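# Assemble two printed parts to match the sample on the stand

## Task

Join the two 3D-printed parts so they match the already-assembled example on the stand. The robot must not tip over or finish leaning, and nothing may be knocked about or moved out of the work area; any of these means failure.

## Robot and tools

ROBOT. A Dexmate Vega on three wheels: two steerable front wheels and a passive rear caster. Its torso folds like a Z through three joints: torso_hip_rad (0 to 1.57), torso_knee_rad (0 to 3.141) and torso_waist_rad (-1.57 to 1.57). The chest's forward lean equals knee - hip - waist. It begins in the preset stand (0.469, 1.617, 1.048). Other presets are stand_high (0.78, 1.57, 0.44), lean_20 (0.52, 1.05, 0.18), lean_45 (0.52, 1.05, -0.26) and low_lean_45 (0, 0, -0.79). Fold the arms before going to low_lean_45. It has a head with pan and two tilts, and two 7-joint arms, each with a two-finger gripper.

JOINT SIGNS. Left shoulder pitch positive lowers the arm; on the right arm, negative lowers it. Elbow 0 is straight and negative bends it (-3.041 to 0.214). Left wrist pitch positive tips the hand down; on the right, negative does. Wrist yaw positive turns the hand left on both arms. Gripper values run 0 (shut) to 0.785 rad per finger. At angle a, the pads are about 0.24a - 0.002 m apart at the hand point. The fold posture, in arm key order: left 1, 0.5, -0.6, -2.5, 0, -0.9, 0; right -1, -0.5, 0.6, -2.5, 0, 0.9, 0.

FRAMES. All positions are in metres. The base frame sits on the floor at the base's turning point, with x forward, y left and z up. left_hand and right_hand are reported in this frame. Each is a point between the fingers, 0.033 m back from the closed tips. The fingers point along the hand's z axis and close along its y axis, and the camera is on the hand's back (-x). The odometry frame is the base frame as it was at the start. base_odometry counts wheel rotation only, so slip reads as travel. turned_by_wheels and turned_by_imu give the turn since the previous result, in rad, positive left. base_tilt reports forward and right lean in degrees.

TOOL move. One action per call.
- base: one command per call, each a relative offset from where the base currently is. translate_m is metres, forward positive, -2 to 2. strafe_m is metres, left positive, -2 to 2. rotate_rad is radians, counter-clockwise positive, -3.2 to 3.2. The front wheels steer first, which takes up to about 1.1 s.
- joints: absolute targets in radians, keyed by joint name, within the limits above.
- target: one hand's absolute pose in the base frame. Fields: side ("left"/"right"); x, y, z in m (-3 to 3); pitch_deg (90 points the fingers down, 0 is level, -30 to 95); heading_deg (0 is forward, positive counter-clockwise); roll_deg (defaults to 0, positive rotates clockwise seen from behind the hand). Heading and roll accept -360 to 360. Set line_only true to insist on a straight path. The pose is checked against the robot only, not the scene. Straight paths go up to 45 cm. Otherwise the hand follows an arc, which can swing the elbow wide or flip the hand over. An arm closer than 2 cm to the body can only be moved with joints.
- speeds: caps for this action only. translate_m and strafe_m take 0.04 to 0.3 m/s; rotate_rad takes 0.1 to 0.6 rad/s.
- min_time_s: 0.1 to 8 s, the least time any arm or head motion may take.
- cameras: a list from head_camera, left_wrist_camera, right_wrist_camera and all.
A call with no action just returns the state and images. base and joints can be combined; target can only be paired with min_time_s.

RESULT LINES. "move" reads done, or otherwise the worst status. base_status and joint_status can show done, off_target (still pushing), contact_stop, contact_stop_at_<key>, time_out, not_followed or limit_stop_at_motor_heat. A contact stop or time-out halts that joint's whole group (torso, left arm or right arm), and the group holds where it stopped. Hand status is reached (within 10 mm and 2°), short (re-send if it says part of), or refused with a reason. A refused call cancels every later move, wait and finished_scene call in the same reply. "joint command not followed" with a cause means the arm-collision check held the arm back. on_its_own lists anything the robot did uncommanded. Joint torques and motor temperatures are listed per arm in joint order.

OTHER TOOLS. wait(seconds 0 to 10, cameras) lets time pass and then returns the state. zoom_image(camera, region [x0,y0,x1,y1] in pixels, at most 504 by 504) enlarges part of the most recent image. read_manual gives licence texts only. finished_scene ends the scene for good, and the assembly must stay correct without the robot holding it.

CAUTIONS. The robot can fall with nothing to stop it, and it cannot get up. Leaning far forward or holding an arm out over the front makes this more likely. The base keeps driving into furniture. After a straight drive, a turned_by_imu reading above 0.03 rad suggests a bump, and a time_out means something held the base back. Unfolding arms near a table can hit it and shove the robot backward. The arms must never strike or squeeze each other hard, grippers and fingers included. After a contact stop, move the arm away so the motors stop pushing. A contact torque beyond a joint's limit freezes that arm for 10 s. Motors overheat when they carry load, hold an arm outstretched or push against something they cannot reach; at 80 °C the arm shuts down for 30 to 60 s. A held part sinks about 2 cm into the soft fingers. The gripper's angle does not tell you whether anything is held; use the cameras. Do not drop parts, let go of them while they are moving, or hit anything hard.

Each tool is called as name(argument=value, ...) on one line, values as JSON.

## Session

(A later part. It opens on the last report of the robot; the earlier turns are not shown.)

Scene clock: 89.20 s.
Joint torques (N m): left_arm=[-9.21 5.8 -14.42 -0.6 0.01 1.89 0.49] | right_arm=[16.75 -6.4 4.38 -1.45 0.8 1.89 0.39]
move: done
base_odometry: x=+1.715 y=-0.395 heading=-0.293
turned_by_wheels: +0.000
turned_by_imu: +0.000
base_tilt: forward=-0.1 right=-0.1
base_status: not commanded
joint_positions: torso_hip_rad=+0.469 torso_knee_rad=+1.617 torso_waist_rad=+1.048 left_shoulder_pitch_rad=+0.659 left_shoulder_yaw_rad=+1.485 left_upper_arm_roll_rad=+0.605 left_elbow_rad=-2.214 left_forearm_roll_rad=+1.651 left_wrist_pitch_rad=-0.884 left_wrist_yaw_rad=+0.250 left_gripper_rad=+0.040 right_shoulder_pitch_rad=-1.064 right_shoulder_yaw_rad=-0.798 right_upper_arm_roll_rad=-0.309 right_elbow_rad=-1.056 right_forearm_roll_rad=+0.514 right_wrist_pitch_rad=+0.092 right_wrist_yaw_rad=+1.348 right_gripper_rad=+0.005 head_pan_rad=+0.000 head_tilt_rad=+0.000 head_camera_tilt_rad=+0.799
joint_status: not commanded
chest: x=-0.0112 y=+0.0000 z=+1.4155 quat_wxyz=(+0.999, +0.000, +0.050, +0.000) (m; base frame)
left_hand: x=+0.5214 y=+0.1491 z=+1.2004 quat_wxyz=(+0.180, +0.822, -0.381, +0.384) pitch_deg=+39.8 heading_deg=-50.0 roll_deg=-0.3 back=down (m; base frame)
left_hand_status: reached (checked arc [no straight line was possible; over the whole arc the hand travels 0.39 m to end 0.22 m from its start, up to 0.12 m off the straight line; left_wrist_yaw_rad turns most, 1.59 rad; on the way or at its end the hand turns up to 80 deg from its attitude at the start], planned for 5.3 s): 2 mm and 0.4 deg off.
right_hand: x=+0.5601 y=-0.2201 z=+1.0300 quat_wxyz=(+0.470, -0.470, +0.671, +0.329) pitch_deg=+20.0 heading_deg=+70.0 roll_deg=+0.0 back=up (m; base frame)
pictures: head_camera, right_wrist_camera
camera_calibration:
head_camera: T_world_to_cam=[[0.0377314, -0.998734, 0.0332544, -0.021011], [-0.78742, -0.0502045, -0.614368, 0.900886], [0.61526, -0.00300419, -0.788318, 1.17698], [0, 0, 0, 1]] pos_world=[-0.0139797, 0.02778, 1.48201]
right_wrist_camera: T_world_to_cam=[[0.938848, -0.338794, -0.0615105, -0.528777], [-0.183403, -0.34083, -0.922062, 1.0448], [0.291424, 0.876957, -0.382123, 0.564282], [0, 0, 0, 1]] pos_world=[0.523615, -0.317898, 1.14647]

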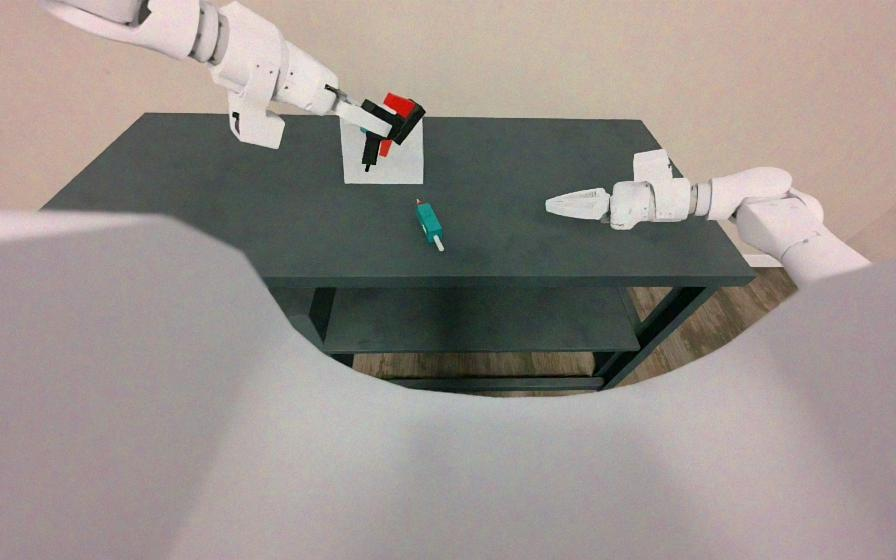

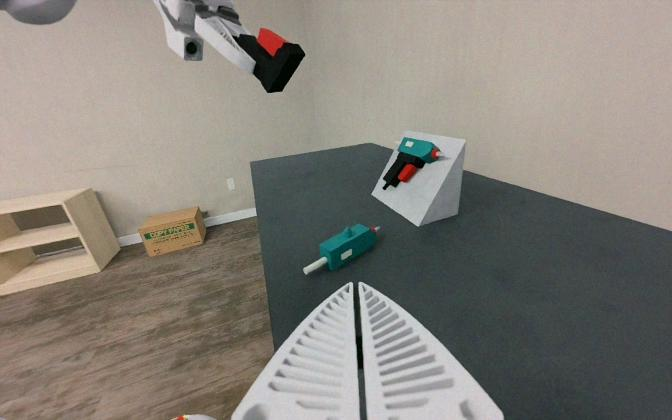

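move(target={"side":"left","x":0.53,"y":0.12,"z":1.17,"pitch_deg":0,"heading_deg":-75}, cameras=["right_wrist_camera"])

zoom_image(camera="right_wrist_camera", region=[230, 40, 410, 220])

Scene clock: 95.40 s.
Joint torques (N m): left_arm=[-18.4 6.48 -8.13 -0.9 -1.15 2.42 0.57] | right_arm=[19.86 -4.11 3.27 0.35 1.15 0.02 0.53]
move: done
base_odometry: x=+1.715 y=-0.395 heading=-0.293
turned_by_wheels: +0.000
turned_by_imu: +0.000
base_tilt: forward=-0.1 right=+0.0
base_status: not commanded
joint_positions: torso_hip_rad=+0.469 torso_knee_rad=+1.617 torso_waist_rad=+1.048 left_shoulder_pitch_rad=+0.933 left_shoulder_yaw_rad=+1.117 left_upper_arm_roll_rad=+0.854 left_elbow_rad=-1.441 left_forearm_roll_rad=+1.937 left_wrist_pitch_rad=+0.294 left_wrist_yaw_rad=+1.084 left_gripper_rad=+0.040 right_shoulder_pitch_rad=-1.064 right_shoulder_yaw_rad=-0.798 right_upper_arm_roll_rad=-0.309 right_elbow_rad=-1.056 right_forearm_roll_rad=+0.514 right_wrist_pitch_rad=+0.092 right_wrist_yaw_rad=+1.348 right_gripper_rad=+0.005 head_pan_rad=+0.000 head_tilt_rad=+0.000 head_camera_tilt_rad=+0.799
joint_status: not commanded
chest: x=-0.0112 y=+0.0000 z=+1.4155 quat_wxyz=(+0.999, +0.000, +0.050, +0.000) (m; base frame)
left_hand: x=+0.5302 y=+0.1202 z=+1.1703 quat_wxyz=(+0.430, +0.562, -0.430, +0.561) pitch_deg=+0.1 heading_deg=-74.9 roll_deg=-0.1 back=down (m; base frame)
left_hand_status: reached (straight line, planned for 4.5 s): 0 mm and 0.2 deg off.
right_hand: x=+0.5601 y=-0.2201 z=+1.0300 quat_wxyz=(+0.470, -0.470, +0.671, +0.329) pitch_deg=+20.0 heading_deg=+70.0 roll_deg=+0.0 back=up (m; base frame)
pictures: right_wrist_camera
camera_calibration:
right_wrist_camera: T_world_to_cam=[[0.938848, -0.338794, -0.0615105, -0.528777], [-0.183403, -0.34083, -0.922062, 1.0448], [0.291424, 0.876957, -0.382123, 0.564282], [0, 0, 0, 1]] pos_world=[0.523615, -0.317898, 1.14647]

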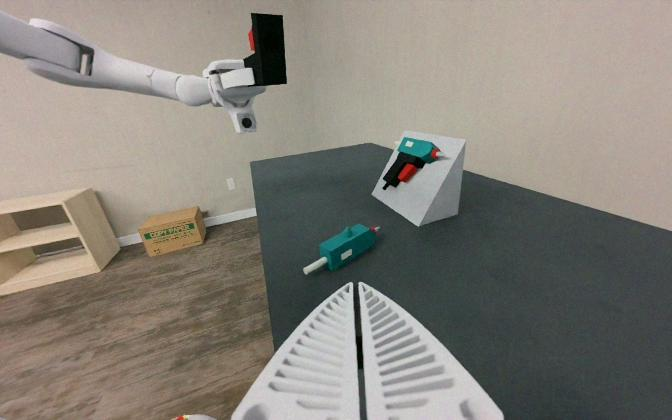

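Scaled by 2.800 from the camera's 672x420 image, which has a finer 960x600 frame.

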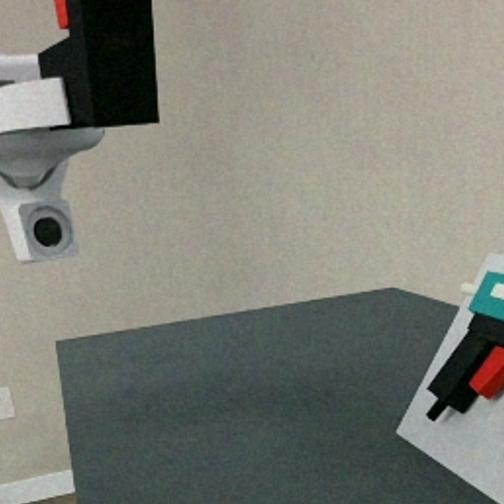

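zoom_image(camera="right_wrist_camera", region=[230, 0, 310, 100])

Scaled by 5.040 from the camera's 672x420 image, which has a finer 960x600 frame.

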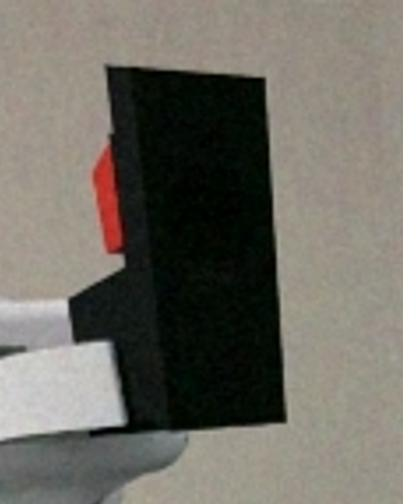

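move(target={"side":"left","x":0.54,"y":0.10,"z":1.09,"pitch_deg":-29,"heading_deg":-70}, cameras=["right_wrist_camera","head_camera"])

zoom_image(camera="right_wrist_camera", region=[230, 20, 350, 150])

zoom_image(camera="head_camera", region=[360, 90, 520, 220])

Scene clock: 95.97 s.
Joint torques (N m): left_arm=[-20.07 6.88 -7.16 -0.42 -1.09 3.11 0.56] | right_arm=[18.58 -2.56 5.28 -0.26 1.69 0.39 0.52]
move: refused
base_odometry: x=+1.715 y=-0.395 heading=-0.293
turned_by_wheels: +0.000
turned_by_imu: +0.000
base_tilt: forward=-0.1 right=-0.1
base_status: not commanded
joint_positions: torso_hip_rad=+0.469 torso_knee_rad=+1.617 torso_waist_rad=+1.048 left_shoulder_pitch_rad=+0.930 left_shoulder_yaw_rad=+1.116 left_upper_arm_roll_rad=+0.857 left_elbow_rad=-1.438 left_forearm_roll_rad=+1.936 left_wrist_pitch_rad=+0.297 left_wrist_yaw_rad=+1.086 left_gripper_rad=+0.040 right_shoulder_pitch_rad=-1.064 right_shoulder_yaw_rad=-0.798 right_upper_arm_roll_rad=-0.309 right_elbow_rad=-1.056 right_forearm_roll_rad=+0.514 right_wrist_pitch_rad=+0.092 right_wrist_yaw_rad=+1.348 right_gripper_rad=+0.005 head_pan_rad=+0.000 head_tilt_rad=+0.000 head_camera_tilt_rad=+0.799
joint_status: not commanded
chest: x=-0.0112 y=+0.0000 z=+1.4155 quat_wxyz=(+0.999, +0.000, +0.050, +0.000) (m; base frame)
left_hand: x=+0.5301 y=+0.1201 z=+1.1701 quat_wxyz=(+0.430, +0.561, -0.430, +0.561) pitch_deg=+0.0 heading_deg=-74.9 roll_deg=+0.0 back=down (m; base frame)
left_hand_status: refused: no posture of the arm gets there (left_wrist_yaw_rad at its limit): the closest leaves the hand 16.3 cm and 35 deg from the pose. Nothing moved. At pitch -14 a posture exists at this place; the way there is not checked.
right_hand: x=+0.5601 y=-0.2201 z=+1.0300 quat_wxyz=(+0.470, -0.470, +0.671, +0.329) pitch_deg=+20.0 heading_deg=+70.0 roll_deg=+0.0 back=up (m; base frame)
pictures: head_camera, right_wrist_camera
camera_calibration:
head_camera: T_world_to_cam=[[0.0377314, -0.998734, 0.0332544, -0.021011], [-0.78742, -0.0502045, -0.614368, 0.900886], [0.61526, -0.00300419, -0.788318, 1.17698], [0, 0, 0, 1]] pos_world=[-0.0139797, 0.02778, 1.48201]
right_wrist_camera: T_world_to_cam=[[0.938848, -0.338794, -0.0615105, -0.528777], [-0.183403, -0.34083, -0.922062, 1.0448], [0.291424, 0.876957, -0.382123, 0.564282], [0, 0, 0, 1]] pos_world=[0.523615, -0.317898, 1.14647]

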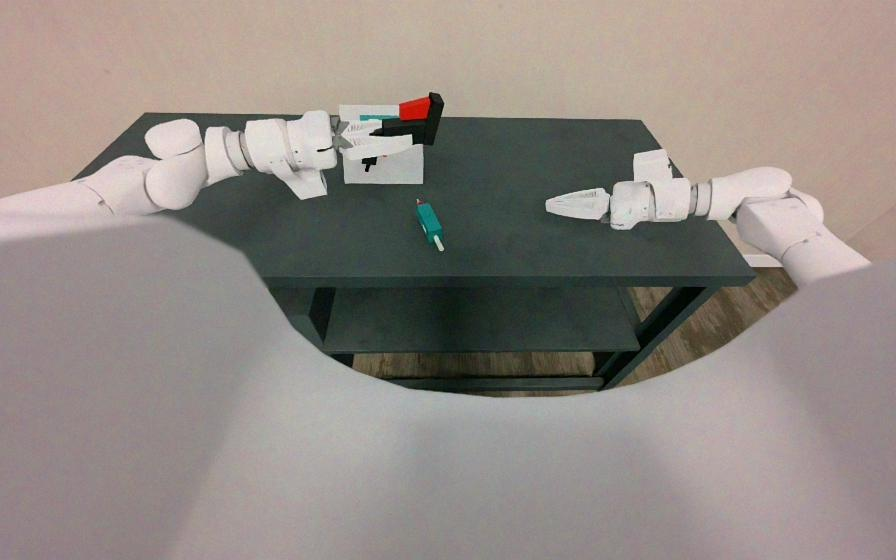

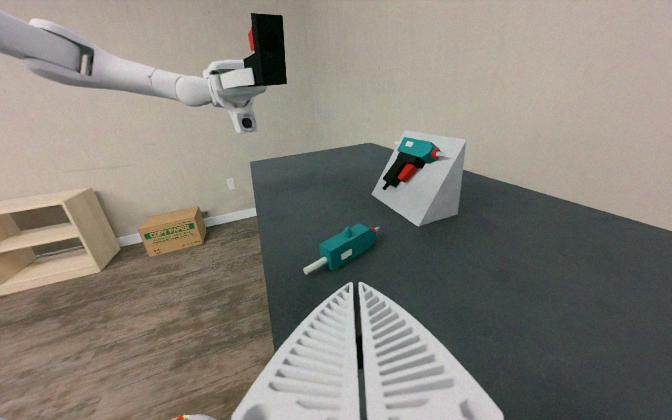

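Scaled by 3.877 from the camera's 672x420 image, which has a finer 960x600 frame.

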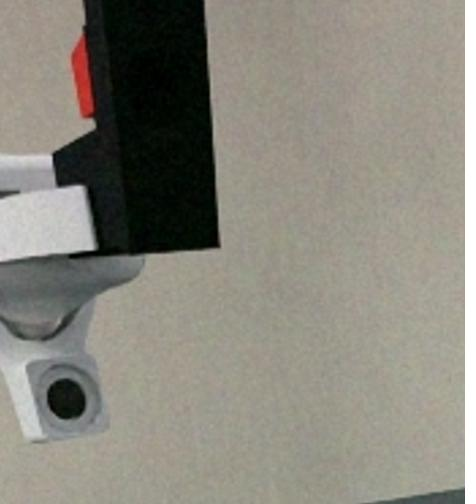

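Scaled by 3.150 from the camera's 896x560 image, which has a finer 960x600 frame.

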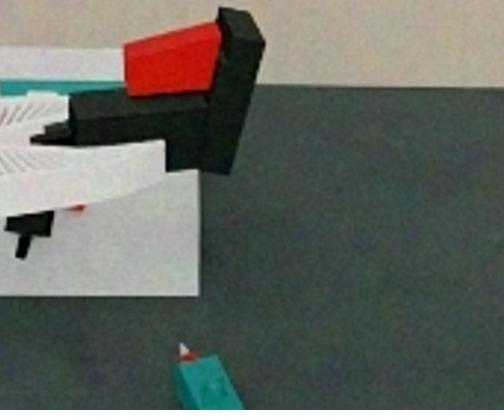

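move(target={"side":"left","x":0.54,"y":0.10,"z":1.09,"pitch_deg":-13,"heading_deg":-70}, cameras=["right_wrist_camera","head_camera"])

zoom_image(camera="right_wrist_camera", region=[230, 20, 350, 150])

Scene clock: 107.20 s.
Joint torques (N m): left_arm=[-11.34 3.16 -8.03 -2.09 -0.99 -1.58 -0.49] | right_arm=[16.66 -4.91 4.61 -1.41 1.2 0.45 0.29]
move: done
base_odometry: x=+1.715 y=-0.395 heading=-0.293
turned_by_wheels: +0.000
turned_by_imu: +0.000
base_tilt: forward=-0.1 right=-0.1
base_status: not commanded
joint_positions: torso_hip_rad=+0.469 torso_knee_rad=+1.617 torso_waist_rad=+1.048 left_shoulder_pitch_rad=+1.113 left_shoulder_yaw_rad=+0.559 left_upper_arm_roll_rad=+0.508 left_elbow_rad=-0.899 left_forearm_roll_rad=-0.982 left_wrist_pitch_rad=-0.522 left_wrist_yaw_rad=-1.344 left_gripper_rad=+0.040 right_shoulder_pitch_rad=-1.064 right_shoulder_yaw_rad=-0.798 right_upper_arm_roll_rad=-0.309 right_elbow_rad=-1.056 right_forearm_roll_rad=+0.514 right_wrist_pitch_rad=+0.092 right_wrist_yaw_rad=+1.348 right_gripper_rad=+0.005 head_pan_rad=+0.000 head_tilt_rad=+0.000 head_camera_tilt_rad=+0.799
joint_status: not commanded
chest: x=-0.0112 y=+0.0000 z=+1.4155 quat_wxyz=(+0.999, +0.000, +0.050, +0.000) (m; base frame)
left_hand: x=+0.5407 y=+0.0997 z=+1.0888 quat_wxyz=(+0.640, +0.358, +0.512, -0.448) pitch_deg=-12.7 heading_deg=-69.9 roll_deg=+0.0 back=up (m; base frame)
left_hand_status: reached (checked arc [no straight line was possible; over the whole arc the hand travels 0.98 m to end 0.08 m from its start, up to 0.34 m off the straight line; left_forearm_roll_rad turns most, 2.92 rad; on the way or at its end the hand turns up to 179 deg from its attitude at the start], planned for 9.5 s): 1 mm and 0.3 deg off.
right_hand: x=+0.5601 y=-0.2201 z=+1.0300 quat_wxyz=(+0.470, -0.470, +0.671, +0.329) pitch_deg=+20.0 heading_deg=+70.0 roll_deg=+0.0 back=up (m; base frame)
pictures: head_camera, right_wrist_camera
camera_calibration:
head_camera: T_world_to_cam=[[0.0377311, -0.998734, 0.0332588, -0.0210175], [-0.787372, -0.0502072, -0.61443, 0.900979], [0.615322, -0.0030039, -0.78827, 1.17691], [0, 0, 0, 1]] pos_world=[-0.0139792, 0.02778, 1.48201]
right_wrist_camera: T_world_to_cam=[[0.938832, -0.33882, -0.0616015, -0.528673], [-0.183466, -0.340718, -0.922091, 1.0449], [0.291434, 0.87699, -0.382039, 0.564191], [0, 0, 0, 1]] pos_world=[0.523615, -0.317898, 1.14647]

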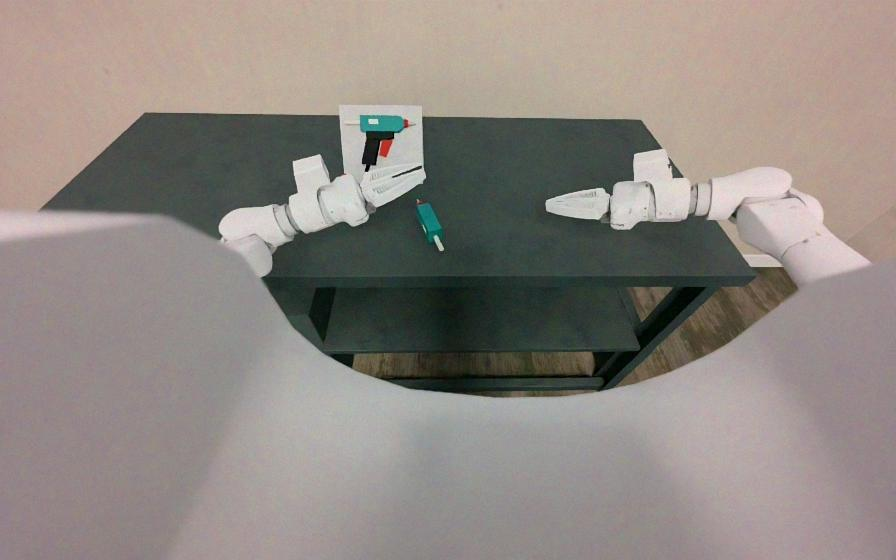

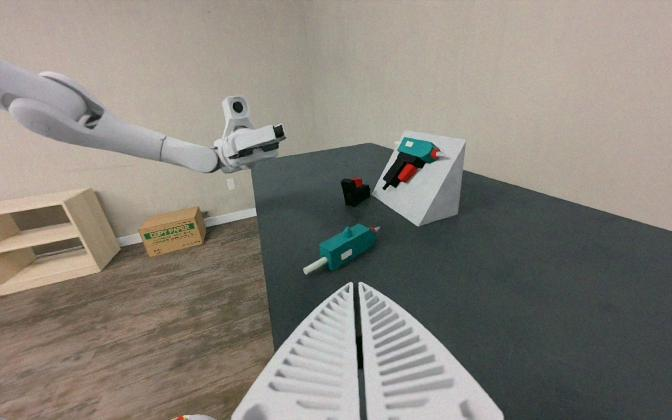

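Scaled by 3.877 from the camera's 672x420 image, which has a finer 960x600 frame.

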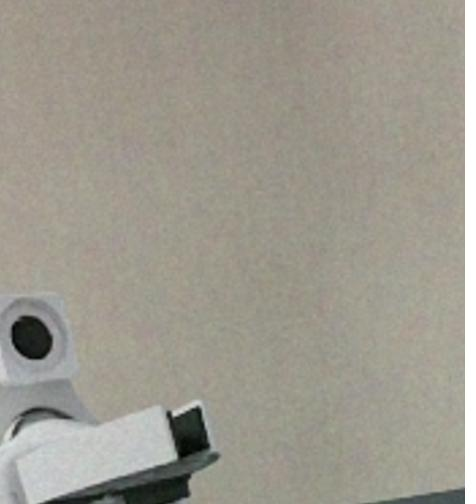

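zoom_image(camera="right_wrist_camera", region=[210, 80, 400, 280])

move(cameras=["all"])

zoom_image(camera="head_camera", region=[320, 90, 500, 270])

Scaled by 2.520 from the camera's 672x420 image, which has a finer 960x600 frame.

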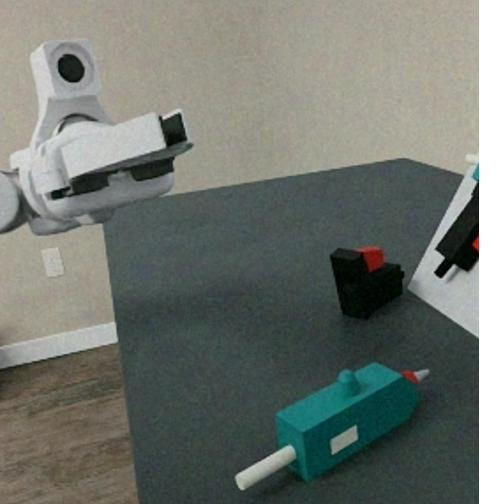

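Scene clock: 107.33 s.
Joint torques (N m): left_arm=[-11.42 5.13 -8.62 -2 -0.62 -0.6 -0.38] | right_arm=[19.02 -6.34 4.81 -0.35 1.11 0.53 0.32]
Motor temperatures (°C): left_arm=[37 38 43 42 45 49 47] | right_arm=[40 39 43 40 41 42 44]
base_odometry: x=+1.715 y=-0.395 heading=-0.293
turned_by_wheels: +0.000
turned_by_imu: +0.000
base_tilt: forward=-0.1 right=-0.1
base_status: not commanded
joint_positions: torso_hip_rad=+0.469 torso_knee_rad=+1.617 torso_waist_rad=+1.048 left_shoulder_pitch_rad=+1.113 left_shoulder_yaw_rad=+0.559 left_upper_arm_roll_rad=+0.508 left_elbow_rad=-0.899 left_forearm_roll_rad=-0.983 left_wrist_pitch_rad=-0.523 left_wrist_yaw_rad=-1.345 left_gripper_rad=+0.040 right_shoulder_pitch_rad=-1.064 right_shoulder_yaw_rad=-0.798 right_upper_arm_roll_rad=-0.309 right_elbow_rad=-1.056 right_forearm_roll_rad=+0.514 right_wrist_pitch_rad=+0.092 right_wrist_yaw_rad=+1.348 right_gripper_rad=+0.005 head_pan_rad=+0.000 head_tilt_rad=+0.000 head_camera_tilt_rad=+0.799
joint_status: not commanded
chest: x=-0.0112 y=+0.0000 z=+1.4155 quat_wxyz=(+0.999, +0.000, +0.050, +0.000) (m; base frame)
left_hand: x=+0.5405 y=+0.0997 z=+1.0891 quat_wxyz=(+0.640, +0.358, +0.511, -0.448) pitch_deg=-12.8 heading_deg=-70.0 roll_deg=+0.0 back=up (m; base frame)
left_hand_status: reached (checked arc [no straight line was possible; over the whole arc the hand travels 0.98 m to end 0.08 m from its start, up to 0.34 m off the straight line; left_forearm_roll_rad turns most, 2.92 rad; on the way or at its end the hand turns up to 179 deg from its attitude at the start], planned for 9.5 s): 1 mm and 0.2 deg off.
right_hand: x=+0.5601 y=-0.2201 z=+1.0300 quat_wxyz=(+0.470, -0.470, +0.671, +0.329) pitch_deg=+20.0 heading_deg=+70.0 roll_deg=+0.0 back=up (m; base frame)
pictures: head_camera, left_wrist_camera, right_wrist_camera
camera_calibration:
head_camera: T_world_to_cam=[[0.0377311, -0.998734, 0.0332588, -0.0210175], [-0.787372, -0.0502072, -0.61443, 0.900979], [0.615322, -0.0030039, -0.78827, 1.17691], [0, 0, 0, 1]] pos_world=[-0.0139792, 0.02778, 1.48201]
left_wrist_camera: T_world_to_cam=[[-0.932431, -0.360914, -0.0177151, 0.562702], [0.0810802, -0.161194, -0.983587, 1.11371], [0.352135, -0.918563, 0.179565, -0.151886], [0, 0, 0, 1]] pos_world=[0.487865, 0.243094, 1.13267]
right_wrist_camera: T_world_to_cam=[[0.938832, -0.33882, -0.0616015, -0.528673], [-0.183466, -0.340718, -0.922091, 1.0449], [0.291434, 0.87699, -0.382039, 0.564191], [0, 0, 0, 1]] pos_world=[0.523615, -0.317898, 1.14647]

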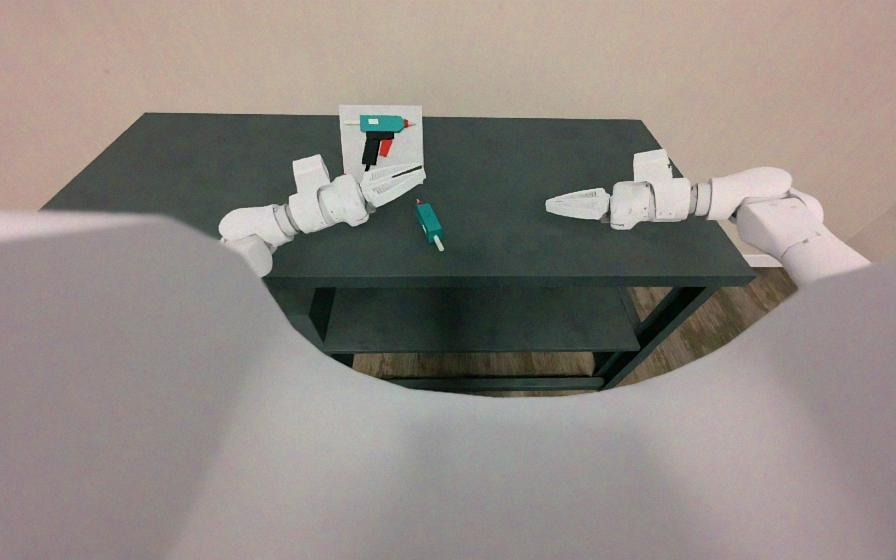

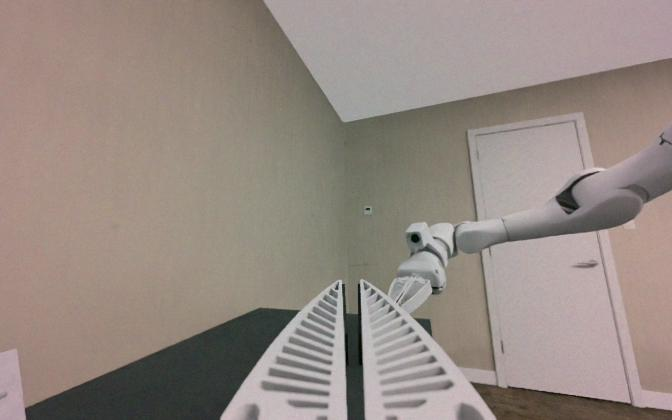

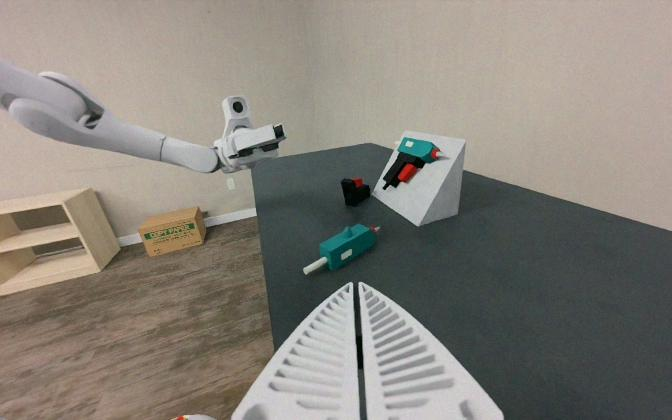

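Scaled by 2.800 from the camera's 896x560 image, which has a finer 960x600 frame.

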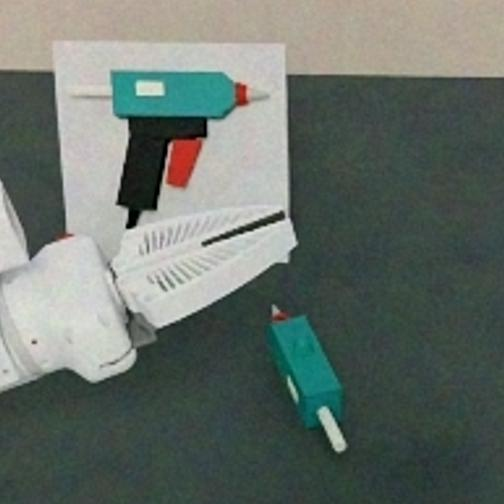

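move(target={"side":"left","x":0.42,"y":0.32,"z":1.2,"pitch_deg":50,"heading_deg":-10}, cameras=["all"])

zoom_image(camera="head_camera", region=[330, 90, 470, 270])

zoom_image(camera="right_wrist_camera", region=[280, 150, 400, 290])

Scene clock: 113.97 s.
Joint torques (N m): left_arm=[-1.18 10.26 -11.39 -0.56 -0.29 0.45 0.28] | right_arm=[17.61 -6.27 3.81 -2.99 0.98 0.45 0.55]
move: done
base_odometry: x=+1.715 y=-0.395 heading=-0.293
turned_by_wheels: +0.000
turned_by_imu: +0.000
base_tilt: forward=+0.0 right=-0.1
base_status: not commanded
joint_positions: torso_hip_rad=+0.469 torso_knee_rad=+1.617 torso_waist_rad=+1.048 left_shoulder_pitch_rad=+1.728 left_shoulder_yaw_rad=+1.202 left_upper_arm_roll_rad=-0.743 left_elbow_rad=-2.293 left_forearm_roll_rad=+0.448 left_wrist_pitch_rad=-1.244 left_wrist_yaw_rad=-1.316 left_gripper_rad=+0.040 right_shoulder_pitch_rad=-1.064 right_shoulder_yaw_rad=-0.798 right_upper_arm_roll_rad=-0.309 right_elbow_rad=-1.056 right_forearm_roll_rad=+0.514 right_wrist_pitch_rad=+0.092 right_wrist_yaw_rad=+1.348 right_gripper_rad=+0.005 head_pan_rad=+0.000 head_tilt_rad=+0.000 head_camera_tilt_rad=+0.799
joint_status: not commanded
chest: x=-0.0112 y=+0.0000 z=+1.4155 quat_wxyz=(+0.999, +0.000, +0.050, +0.000) (m; base frame)
left_hand: x=+0.4199 y=+0.3191 z=+1.1989 quat_wxyz=(+0.034, +0.937, -0.079, +0.339) pitch_deg=+50.2 heading_deg=-10.6 roll_deg=-1.0 back=down (m; base frame)
left_hand_status: reached (checked arc [a long move; over the whole arc the hand travels 0.30 m to end 0.27 m from its start, up to 0.04 m off the straight line; left_forearm_roll_rad turns most, 1.44 rad; on the way or at its end the hand turns up to 162 deg from its attitude at the start], planned for 4.8 s): 1 mm and 0.7 deg off.
right_hand: x=+0.5601 y=-0.2201 z=+1.0300 quat_wxyz=(+0.470, -0.470, +0.671, +0.329) pitch_deg=+20.0 heading_deg=+70.0 roll_deg=+0.0 back=up (m; base frame)
pictures: head_camera, left_wrist_camera, right_wrist_camera
camera_calibration:
head_camera: T_world_to_cam=[[0.0377311, -0.998734, 0.0332588, -0.0210175], [-0.787372, -0.0502072, -0.61443, 0.900979], [0.615322, -0.0030039, -0.78827, 1.17691], [0, 0, 0, 1]] pos_world=[-0.0139792, 0.02778, 1.48201]
left_wrist_camera: T_world_to_cam=[[0.196751, 0.980412, -0.00902811, -0.381177], [0.726887, -0.139681, 0.672402, -0.996574], [0.65797, -0.138858, -0.740131, 0.797831], [0, 0, 0, 1]] pos_world=[0.274445, 0.345293, 1.25716]
right_wrist_camera: T_world_to_cam=[[0.938832, -0.33882, -0.0616015, -0.528673], [-0.183466, -0.340718, -0.922091, 1.0449], [0.291434, 0.87699, -0.382039, 0.564191], [0, 0, 0, 1]] pos_world=[0.523615, -0.317898, 1.14647]

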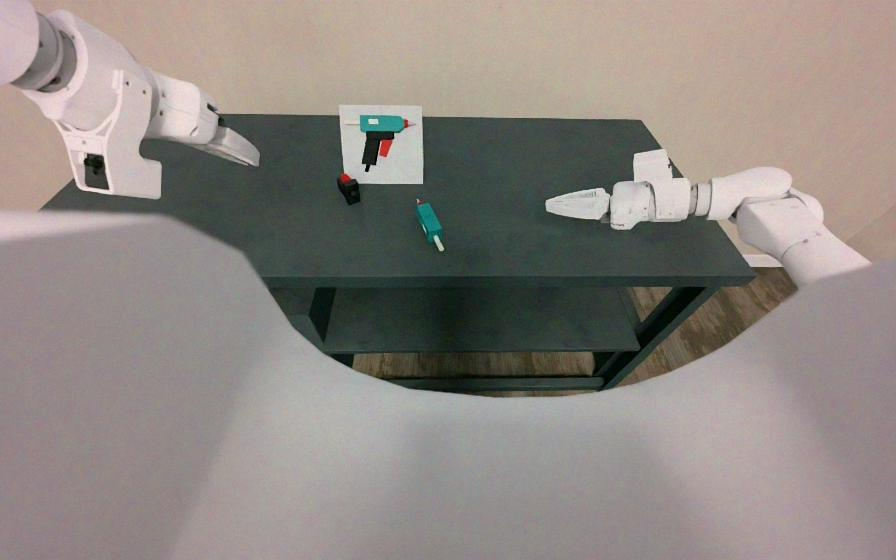

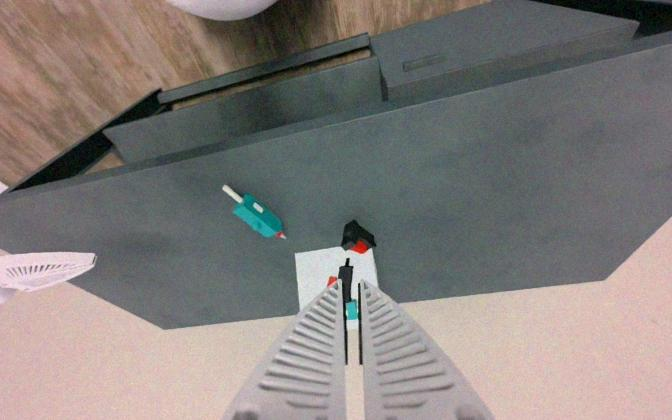

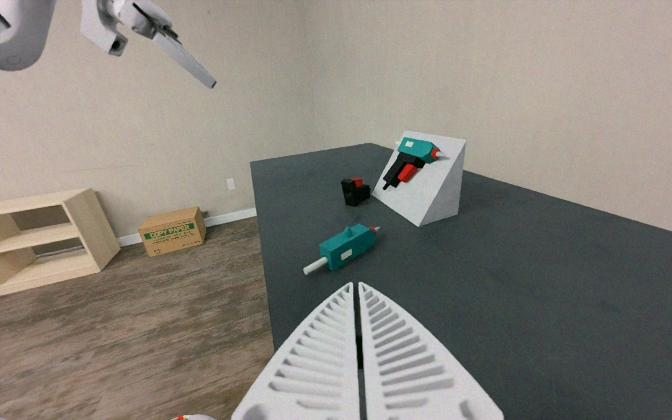

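Scaled by 2.800 from the camera's 896x560 image, which has a finer 960x600 frame.

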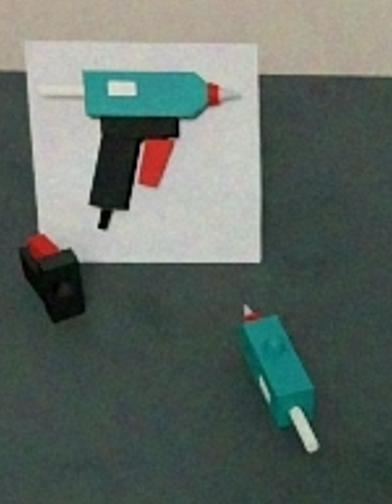

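Scaled by 3.600 from the camera's 672x420 image, which has a finer 960x600 frame.

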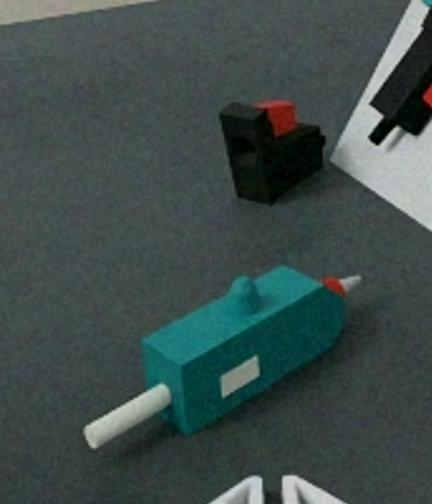

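zoom_image(camera="head_camera", region=[325, 165, 375, 215])

zoom_image(camera="right_wrist_camera", region=[330, 170, 380, 215])

zoom_image(camera="left_wrist_camera", region=[320, 200, 400, 270])

Scaled by 10.080 from the camera's 896x560 image, which has a finer 960x600 frame.

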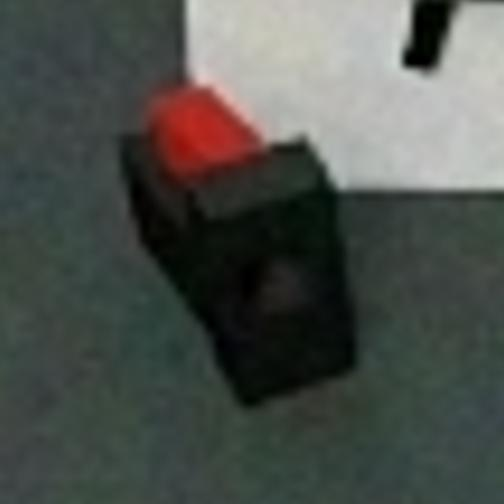

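Scaled by 10.080 from the camera's 672x420 image, which has a finer 960x600 frame.

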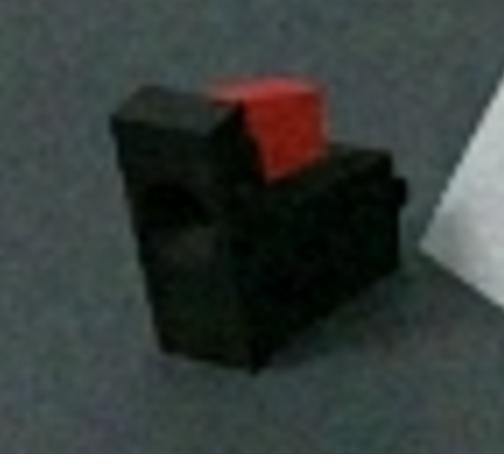

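Scaled by 6.300 from the camera's 672x420 image, which has a finer 960x600 frame.

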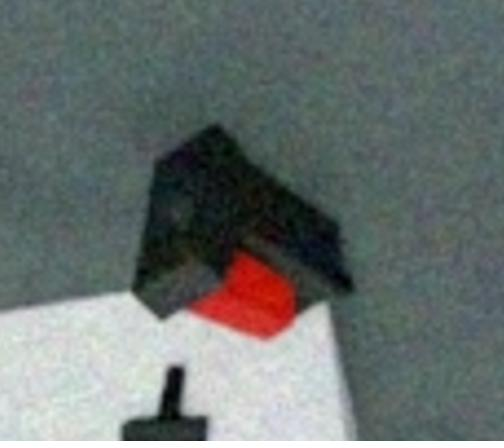

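move(target={"side":"right","x":0.60,"y":0.05,"z":1.12,"pitch_deg":80,"heading_deg":100}, cameras=["head_camera"])

Scene clock: 116.73 s.
Joint torques (N m): left_arm=[-3.14 12.21 -11.56 0.12 -0.02 1.43 0.26] | right_arm=[20.14 -5.72 4.2 -2.55 1.29 1.26 -0.03]
move: refused
base_odometry: x=+1.715 y=-0.395 heading=-0.293
turned_by_wheels: +0.000
turned_by_imu: +0.000
base_tilt: forward=-0.1 right=-0.1
base_status: not commanded
joint_positions: torso_hip_rad=+0.469 torso_knee_rad=+1.617 torso_waist_rad=+1.048 left_shoulder_pitch_rad=+1.731 left_shoulder_yaw_rad=+1.205 left_upper_arm_roll_rad=-0.748 left_elbow_rad=-2.298 left_forearm_roll_rad=+0.454 left_wrist_pitch_rad=-1.247 left_wrist_yaw_rad=-1.316 left_gripper_rad=+0.040 right_shoulder_pitch_rad=-1.064 right_shoulder_yaw_rad=-0.798 right_upper_arm_roll_rad=-0.309 right_elbow_rad=-1.056 right_forearm_roll_rad=+0.514 right_wrist_pitch_rad=+0.092 right_wrist_yaw_rad=+1.348 right_gripper_rad=+0.005 head_pan_rad=+0.000 head_tilt_rad=+0.000 head_camera_tilt_rad=+0.799
joint_status: not commanded
chest: x=-0.0112 y=+0.0000 z=+1.4155 quat_wxyz=(+0.999, +0.000, +0.050, +0.000) (m; base frame)
left_hand: x=+0.4200 y=+0.3200 z=+1.2000 quat_wxyz=(+0.030, +0.936, -0.082, +0.341) pitch_deg=+50.0 heading_deg=-10.0 roll_deg=+0.0 back=down (m; base frame)
right_hand: x=+0.5601 y=-0.2201 z=+1.0300 quat_wxyz=(+0.470, -0.470, +0.671, +0.329) pitch_deg=+20.0 heading_deg=+70.0 roll_deg=+0.0 back=up (m; base frame)
right_hand_status: refused: no posture of the arm gets there (right_wrist_yaw_rad at its limit): the closest leaves the hand 5.0 cm and 10 deg from the pose. Nothing moved. At pitch 50 a posture exists at this place; the way there is not checked.
pictures: head_camera
camera_calibration:
head_camera: T_world_to_cam=[[0.0377311, -0.998734, 0.0332588, -0.0210175], [-0.787372, -0.0502072, -0.61443, 0.900979], [0.615322, -0.0030039, -0.78827, 1.17691], [0, 0, 0, 1]] pos_world=[-0.0139792, 0.02778, 1.48201]

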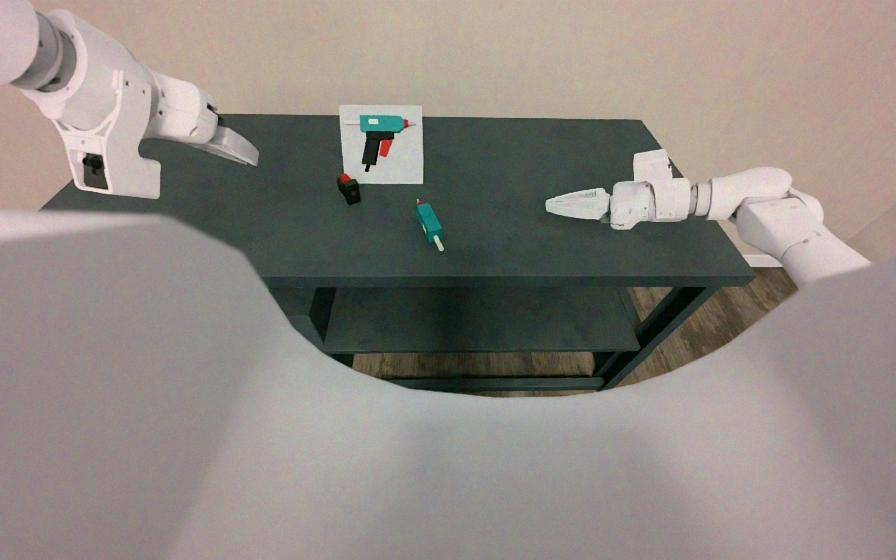

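move(target={"side":"right","x":0.5,"y":-0.12,"z":1.1,"pitch_deg":85,"heading_deg":95}, cameras=["head_camera"])

Scene clock: 125.07 s.
Joint torques (N m): left_arm=[-3.08 11.68 -11.74 1.11 -0.04 1.31 0.5] | right_arm=[23.78 -0.22 8.03 0.13 0.1 -0.44 0.01]
move: done
base_odometry: x=+1.715 y=-0.395 heading=-0.293
turned_by_wheels: +0.000
turned_by_imu: +0.000
base_tilt: forward=-0.1 right=-0.1
base_status: not commanded
joint_positions: torso_hip_rad=+0.469 torso_knee_rad=+1.617 torso_waist_rad=+1.048 left_shoulder_pitch_rad=+1.731 left_shoulder_yaw_rad=+1.205 left_upper_arm_roll_rad=-0.748 left_elbow_rad=-2.298 left_forearm_roll_rad=+0.454 left_wrist_pitch_rad=-1.247 left_wrist_yaw_rad=-1.316 left_gripper_rad=+0.040 right_shoulder_pitch_rad=+0.198 right_shoulder_yaw_rad=-0.736 right_upper_arm_roll_rad=-1.672 right_elbow_rad=-1.805 right_forearm_roll_rad=+0.297 right_wrist_pitch_rad=-0.960 right_wrist_yaw_rad=+1.348 right_gripper_rad=+0.005 head_pan_rad=+0.000 head_tilt_rad=+0.000 head_camera_tilt_rad=+0.799
joint_status: not commanded
chest: x=-0.0112 y=+0.0000 z=+1.4155 quat_wxyz=(+0.999, +0.000, +0.050, +0.000) (m; base frame)
left_hand: x=+0.4200 y=+0.3200 z=+1.2000 quat_wxyz=(+0.030, +0.936, -0.082, +0.341) pitch_deg=+50.0 heading_deg=-10.0 roll_deg=+0.0 back=down (m; base frame)
right_hand: x=+0.5001 y=-0.1196 z=+1.0997 quat_wxyz=(+0.031, -0.736, +0.675, +0.034) pitch_deg=+84.8 heading_deg=-85.0 roll_deg=+0.0 (m; base frame)
right_hand_status: reached (straight line, planned for 6.0 s): 1 mm and 0.2 deg off.
pictures: head_camera
camera_calibration:
head_camera: T_world_to_cam=[[0.0377311, -0.998734, 0.0332588, -0.0210175], [-0.787372, -0.0502072, -0.61443, 0.900979], [0.615322, -0.0030039, -0.78827, 1.17691], [0, 0, 0, 1]] pos_world=[-0.0139792, 0.02778, 1.48201]

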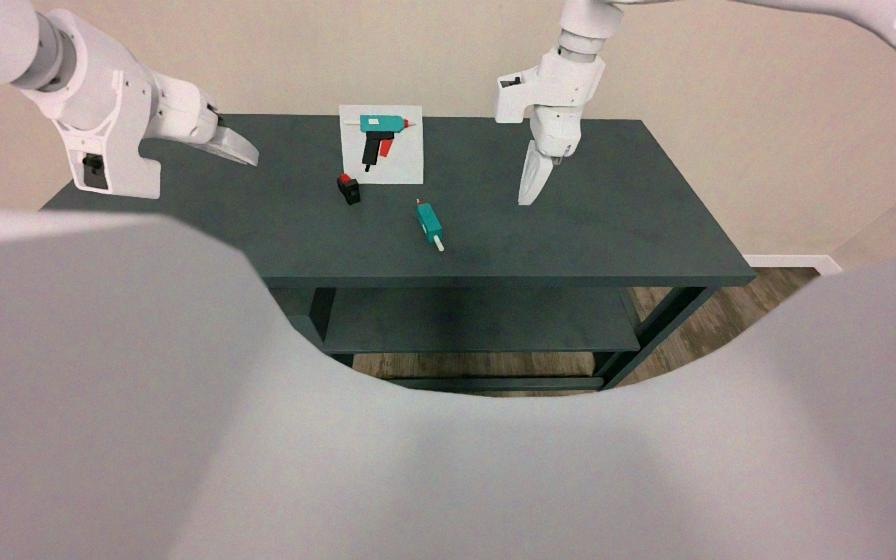

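move(target={"side":"right","x":0.60,"y":0.07,"z":1.05,"pitch_deg":85,"heading_deg":30})

move(joints={"right_gripper_rad":0.4}, cameras=["all"])

Scene clock: 125.70 s.
Joint torques (N m): left_arm=[-2.7 12.35 -12.12 -0.31 -0.16 0.81 0.16] | right_arm=[20.54 2.66 6.56 2.88 -0.47 -0.09 0.35]
move: refused
base_odometry: x=+1.715 y=-0.395 heading=-0.293
turned_by_wheels: +0.000
turned_by_imu: +0.000
base_tilt: forward=+0.0 right=-0.1
base_status: not commanded
joint_positions: torso_hip_rad=+0.469 torso_knee_rad=+1.617 torso_waist_rad=+1.048 left_shoulder_pitch_rad=+1.731 left_shoulder_yaw_rad=+1.205 left_upper_arm_roll_rad=-0.748 left_elbow_rad=-2.298 left_forearm_roll_rad=+0.454 left_wrist_pitch_rad=-1.247 left_wrist_yaw_rad=-1.316 left_gripper_rad=+0.040 right_shoulder_pitch_rad=+0.201 right_shoulder_yaw_rad=-0.734 right_upper_arm_roll_rad=-1.676 right_elbow_rad=-1.804 right_forearm_roll_rad=+0.298 right_wrist_pitch_rad=-0.961 right_wrist_yaw_rad=+1.348 right_gripper_rad=+0.005 head_pan_rad=+0.000 head_tilt_rad=+0.000 head_camera_tilt_rad=+0.799
joint_status: not commanded
chest: x=-0.0112 y=+0.0000 z=+1.4155 quat_wxyz=(+0.999, +0.000, +0.050, +0.000) (m; base frame)
left_hand: x=+0.4200 y=+0.3200 z=+1.2000 quat_wxyz=(+0.030, +0.936, -0.082, +0.341) pitch_deg=+50.0 heading_deg=-10.0 roll_deg=+0.0 back=down (m; base frame)
right_hand: x=+0.5001 y=-0.1198 z=+1.0999 quat_wxyz=(+0.030, -0.737, +0.675, +0.032) pitch_deg=+84.9 heading_deg=-85.0 roll_deg=+0.0 (m; base frame)
right_hand_status: refused: no posture of the arm gets there (right_wrist_pitch_rad at its limit): the closest leaves the hand 3.1 cm and 8 deg from the pose. Nothing moved. At pitch 70 a posture exists at this place; the way there is not checked.
pictures: none

not run: a stop came earlier in this reply.

move(target={"side":"right","x":0.59,"y":0.06,"z":1.05,"pitch_deg":68,"heading_deg":22})

move(joints={"right_gripper_rad":0.4}, cameras=["all"])

Scene clock: 136.03 s.
Joint torques (N m): left_arm=[-3.18 9.05 -10.96 0.12 -0.04 0.85 0.14] | right_arm=[15.29 2.1 8.28 0.96 1.07 1.09 0.08]
move: done
base_odometry: x=+1.715 y=-0.395 heading=-0.293
turned_by_wheels: +0.000
turned_by_imu: +0.000
base_tilt: forward=-0.1 right=-0.1
base_status: not commanded
joint_positions: torso_hip_rad=+0.469 torso_knee_rad=+1.617 torso_waist_rad=+1.048 left_shoulder_pitch_rad=+1.731 left_shoulder_yaw_rad=+1.205 left_upper_arm_roll_rad=-0.748 left_elbow_rad=-2.298 left_forearm_roll_rad=+0.454 left_wrist_pitch_rad=-1.247 left_wrist_yaw_rad=-1.316 left_gripper_rad=+0.040 right_shoulder_pitch_rad=-0.029 right_shoulder_yaw_rad=-0.272 right_upper_arm_roll_rad=-1.506 right_elbow_rad=-1.268 right_forearm_roll_rad=+2.386 right_wrist_pitch_rad=-0.864 right_wrist_yaw_rad=-1.061 right_gripper_rad=+0.005 head_pan_rad=+0.000 head_tilt_rad=+0.000 head_camera_tilt_rad=+0.799
joint_status: not commanded
chest: x=-0.0112 y=+0.0000 z=+1.4155 quat_wxyz=(+0.999, +0.000, +0.050, +0.000) (m; base frame)
left_hand: x=+0.4200 y=+0.3200 z=+1.2000 quat_wxyz=(+0.030, +0.936, -0.082, +0.341) pitch_deg=+50.0 heading_deg=-10.0 roll_deg=+0.0 back=down (m; base frame)
right_hand: x=+0.5900 y=+0.0598 z=+1.0506 quat_wxyz=(+0.188, -0.190, +0.963, +0.037) pitch_deg=+68.0 heading_deg=+22.3 roll_deg=+0.0 back=up (m; base frame)
right_hand_status: reached (straight line, planned for 8.7 s): 1 mm and 0.3 deg off.
pictures: none

Scene clock: 137.00 s.
Joint torques (N m): left_arm=[-1.93 11.1 -9.62 0.86 -0.24 1.09 0.01] | right_arm=[13.96 2.16 7.17 2.19 0.28 -0.22 0.27]
move: done
base_odometry: x=+1.715 y=-0.395 heading=-0.293
turned_by_wheels: +0.000
turned_by_imu: +0.000
base_tilt: forward=+0.0 right=-0.1
base_status: not commanded
joint_positions: torso_hip_rad=+0.469 torso_knee_rad=+1.617 torso_waist_rad=+1.048 left_shoulder_pitch_rad=+1.731 left_shoulder_yaw_rad=+1.205 left_upper_arm_roll_rad=-0.748 left_elbow_rad=-2.298 left_forearm_roll_rad=+0.454 left_wrist_pitch_rad=-1.247 left_wrist_yaw_rad=-1.316 left_gripper_rad=+0.040 right_shoulder_pitch_rad=-0.030 right_shoulder_yaw_rad=-0.271 right_upper_arm_roll_rad=-1.506 right_elbow_rad=-1.268 right_forearm_roll_rad=+2.388 right_wrist_pitch_rad=-0.859 right_wrist_yaw_rad=-1.065 right_gripper_rad=+0.400 head_pan_rad=+0.000 head_tilt_rad=+0.000 head_camera_tilt_rad=+0.799
joint_status: all done
chest: x=-0.0112 y=+0.0000 z=+1.4155 quat_wxyz=(+0.999, +0.000, +0.050, +0.000) (m; base frame)
left_hand: x=+0.4200 y=+0.3200 z=+1.2000 quat_wxyz=(+0.030, +0.936, -0.082, +0.341) pitch_deg=+50.0 heading_deg=-10.0 roll_deg=+0.0 back=down (m; base frame)
right_hand: x=+0.5901 y=+0.0600 z=+1.0503 quat_wxyz=(+0.187, -0.188, +0.963, +0.037) pitch_deg=+68.0 heading_deg=+22.1 roll_deg=+0.0 back=up (m; base frame)
pictures: head_camera, left_wrist_camera, right_wrist_camera
camera_calibration:
head_camera: T_world_to_cam=[[0.0377311, -0.998734, 0.0332588, -0.0210175], [-0.787372, -0.0502072, -0.61443, 0.900979], [0.615322, -0.0030039, -0.78827, 1.17691], [0, 0, 0, 1]] pos_world=[-0.0139792, 0.02778, 1.48201]
left_wrist_camera: T_world_to_cam=[[0.199075, 0.979982, 0.00200524, -0.396204], [0.723147, -0.148282, 0.674589, -0.995504], [0.661383, -0.132844, -0.738191, 0.792918], [0, 0, 0, 1]] pos_world=[0.274348, 0.345992, 1.25768]
right_wrist_camera: T_world_to_cam=[[0.333976, -0.941565, -0.0437685, -0.0863413], [-0.893509, -0.301459, -0.332813, 0.962277], [0.300171, 0.150259, -0.941976, 0.944133], [0, 0, 0, 1]] pos_world=[0.605238, 0.066927, 1.20583]

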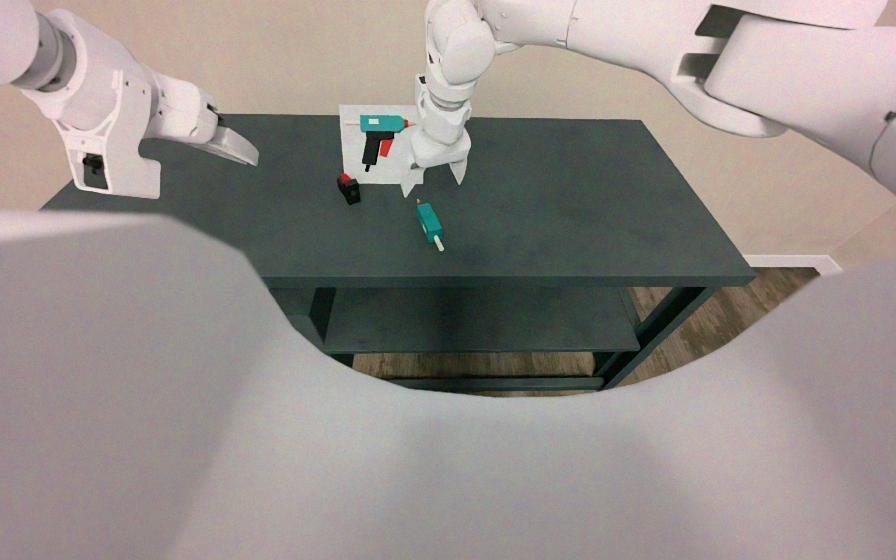

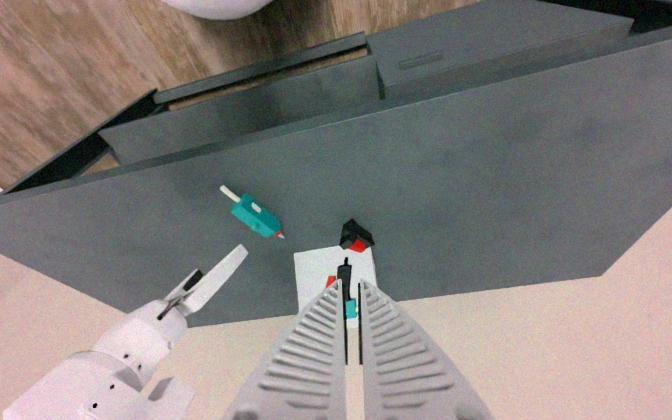

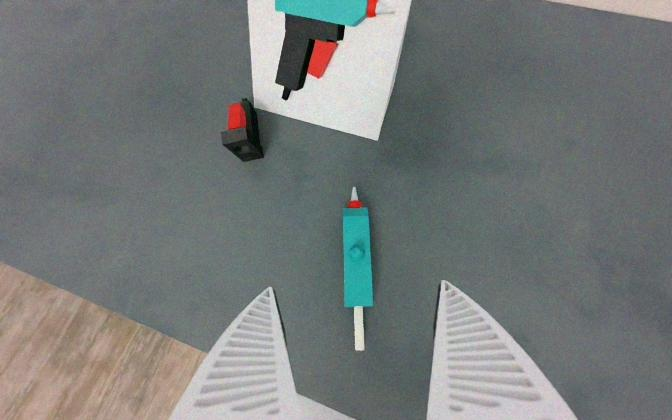

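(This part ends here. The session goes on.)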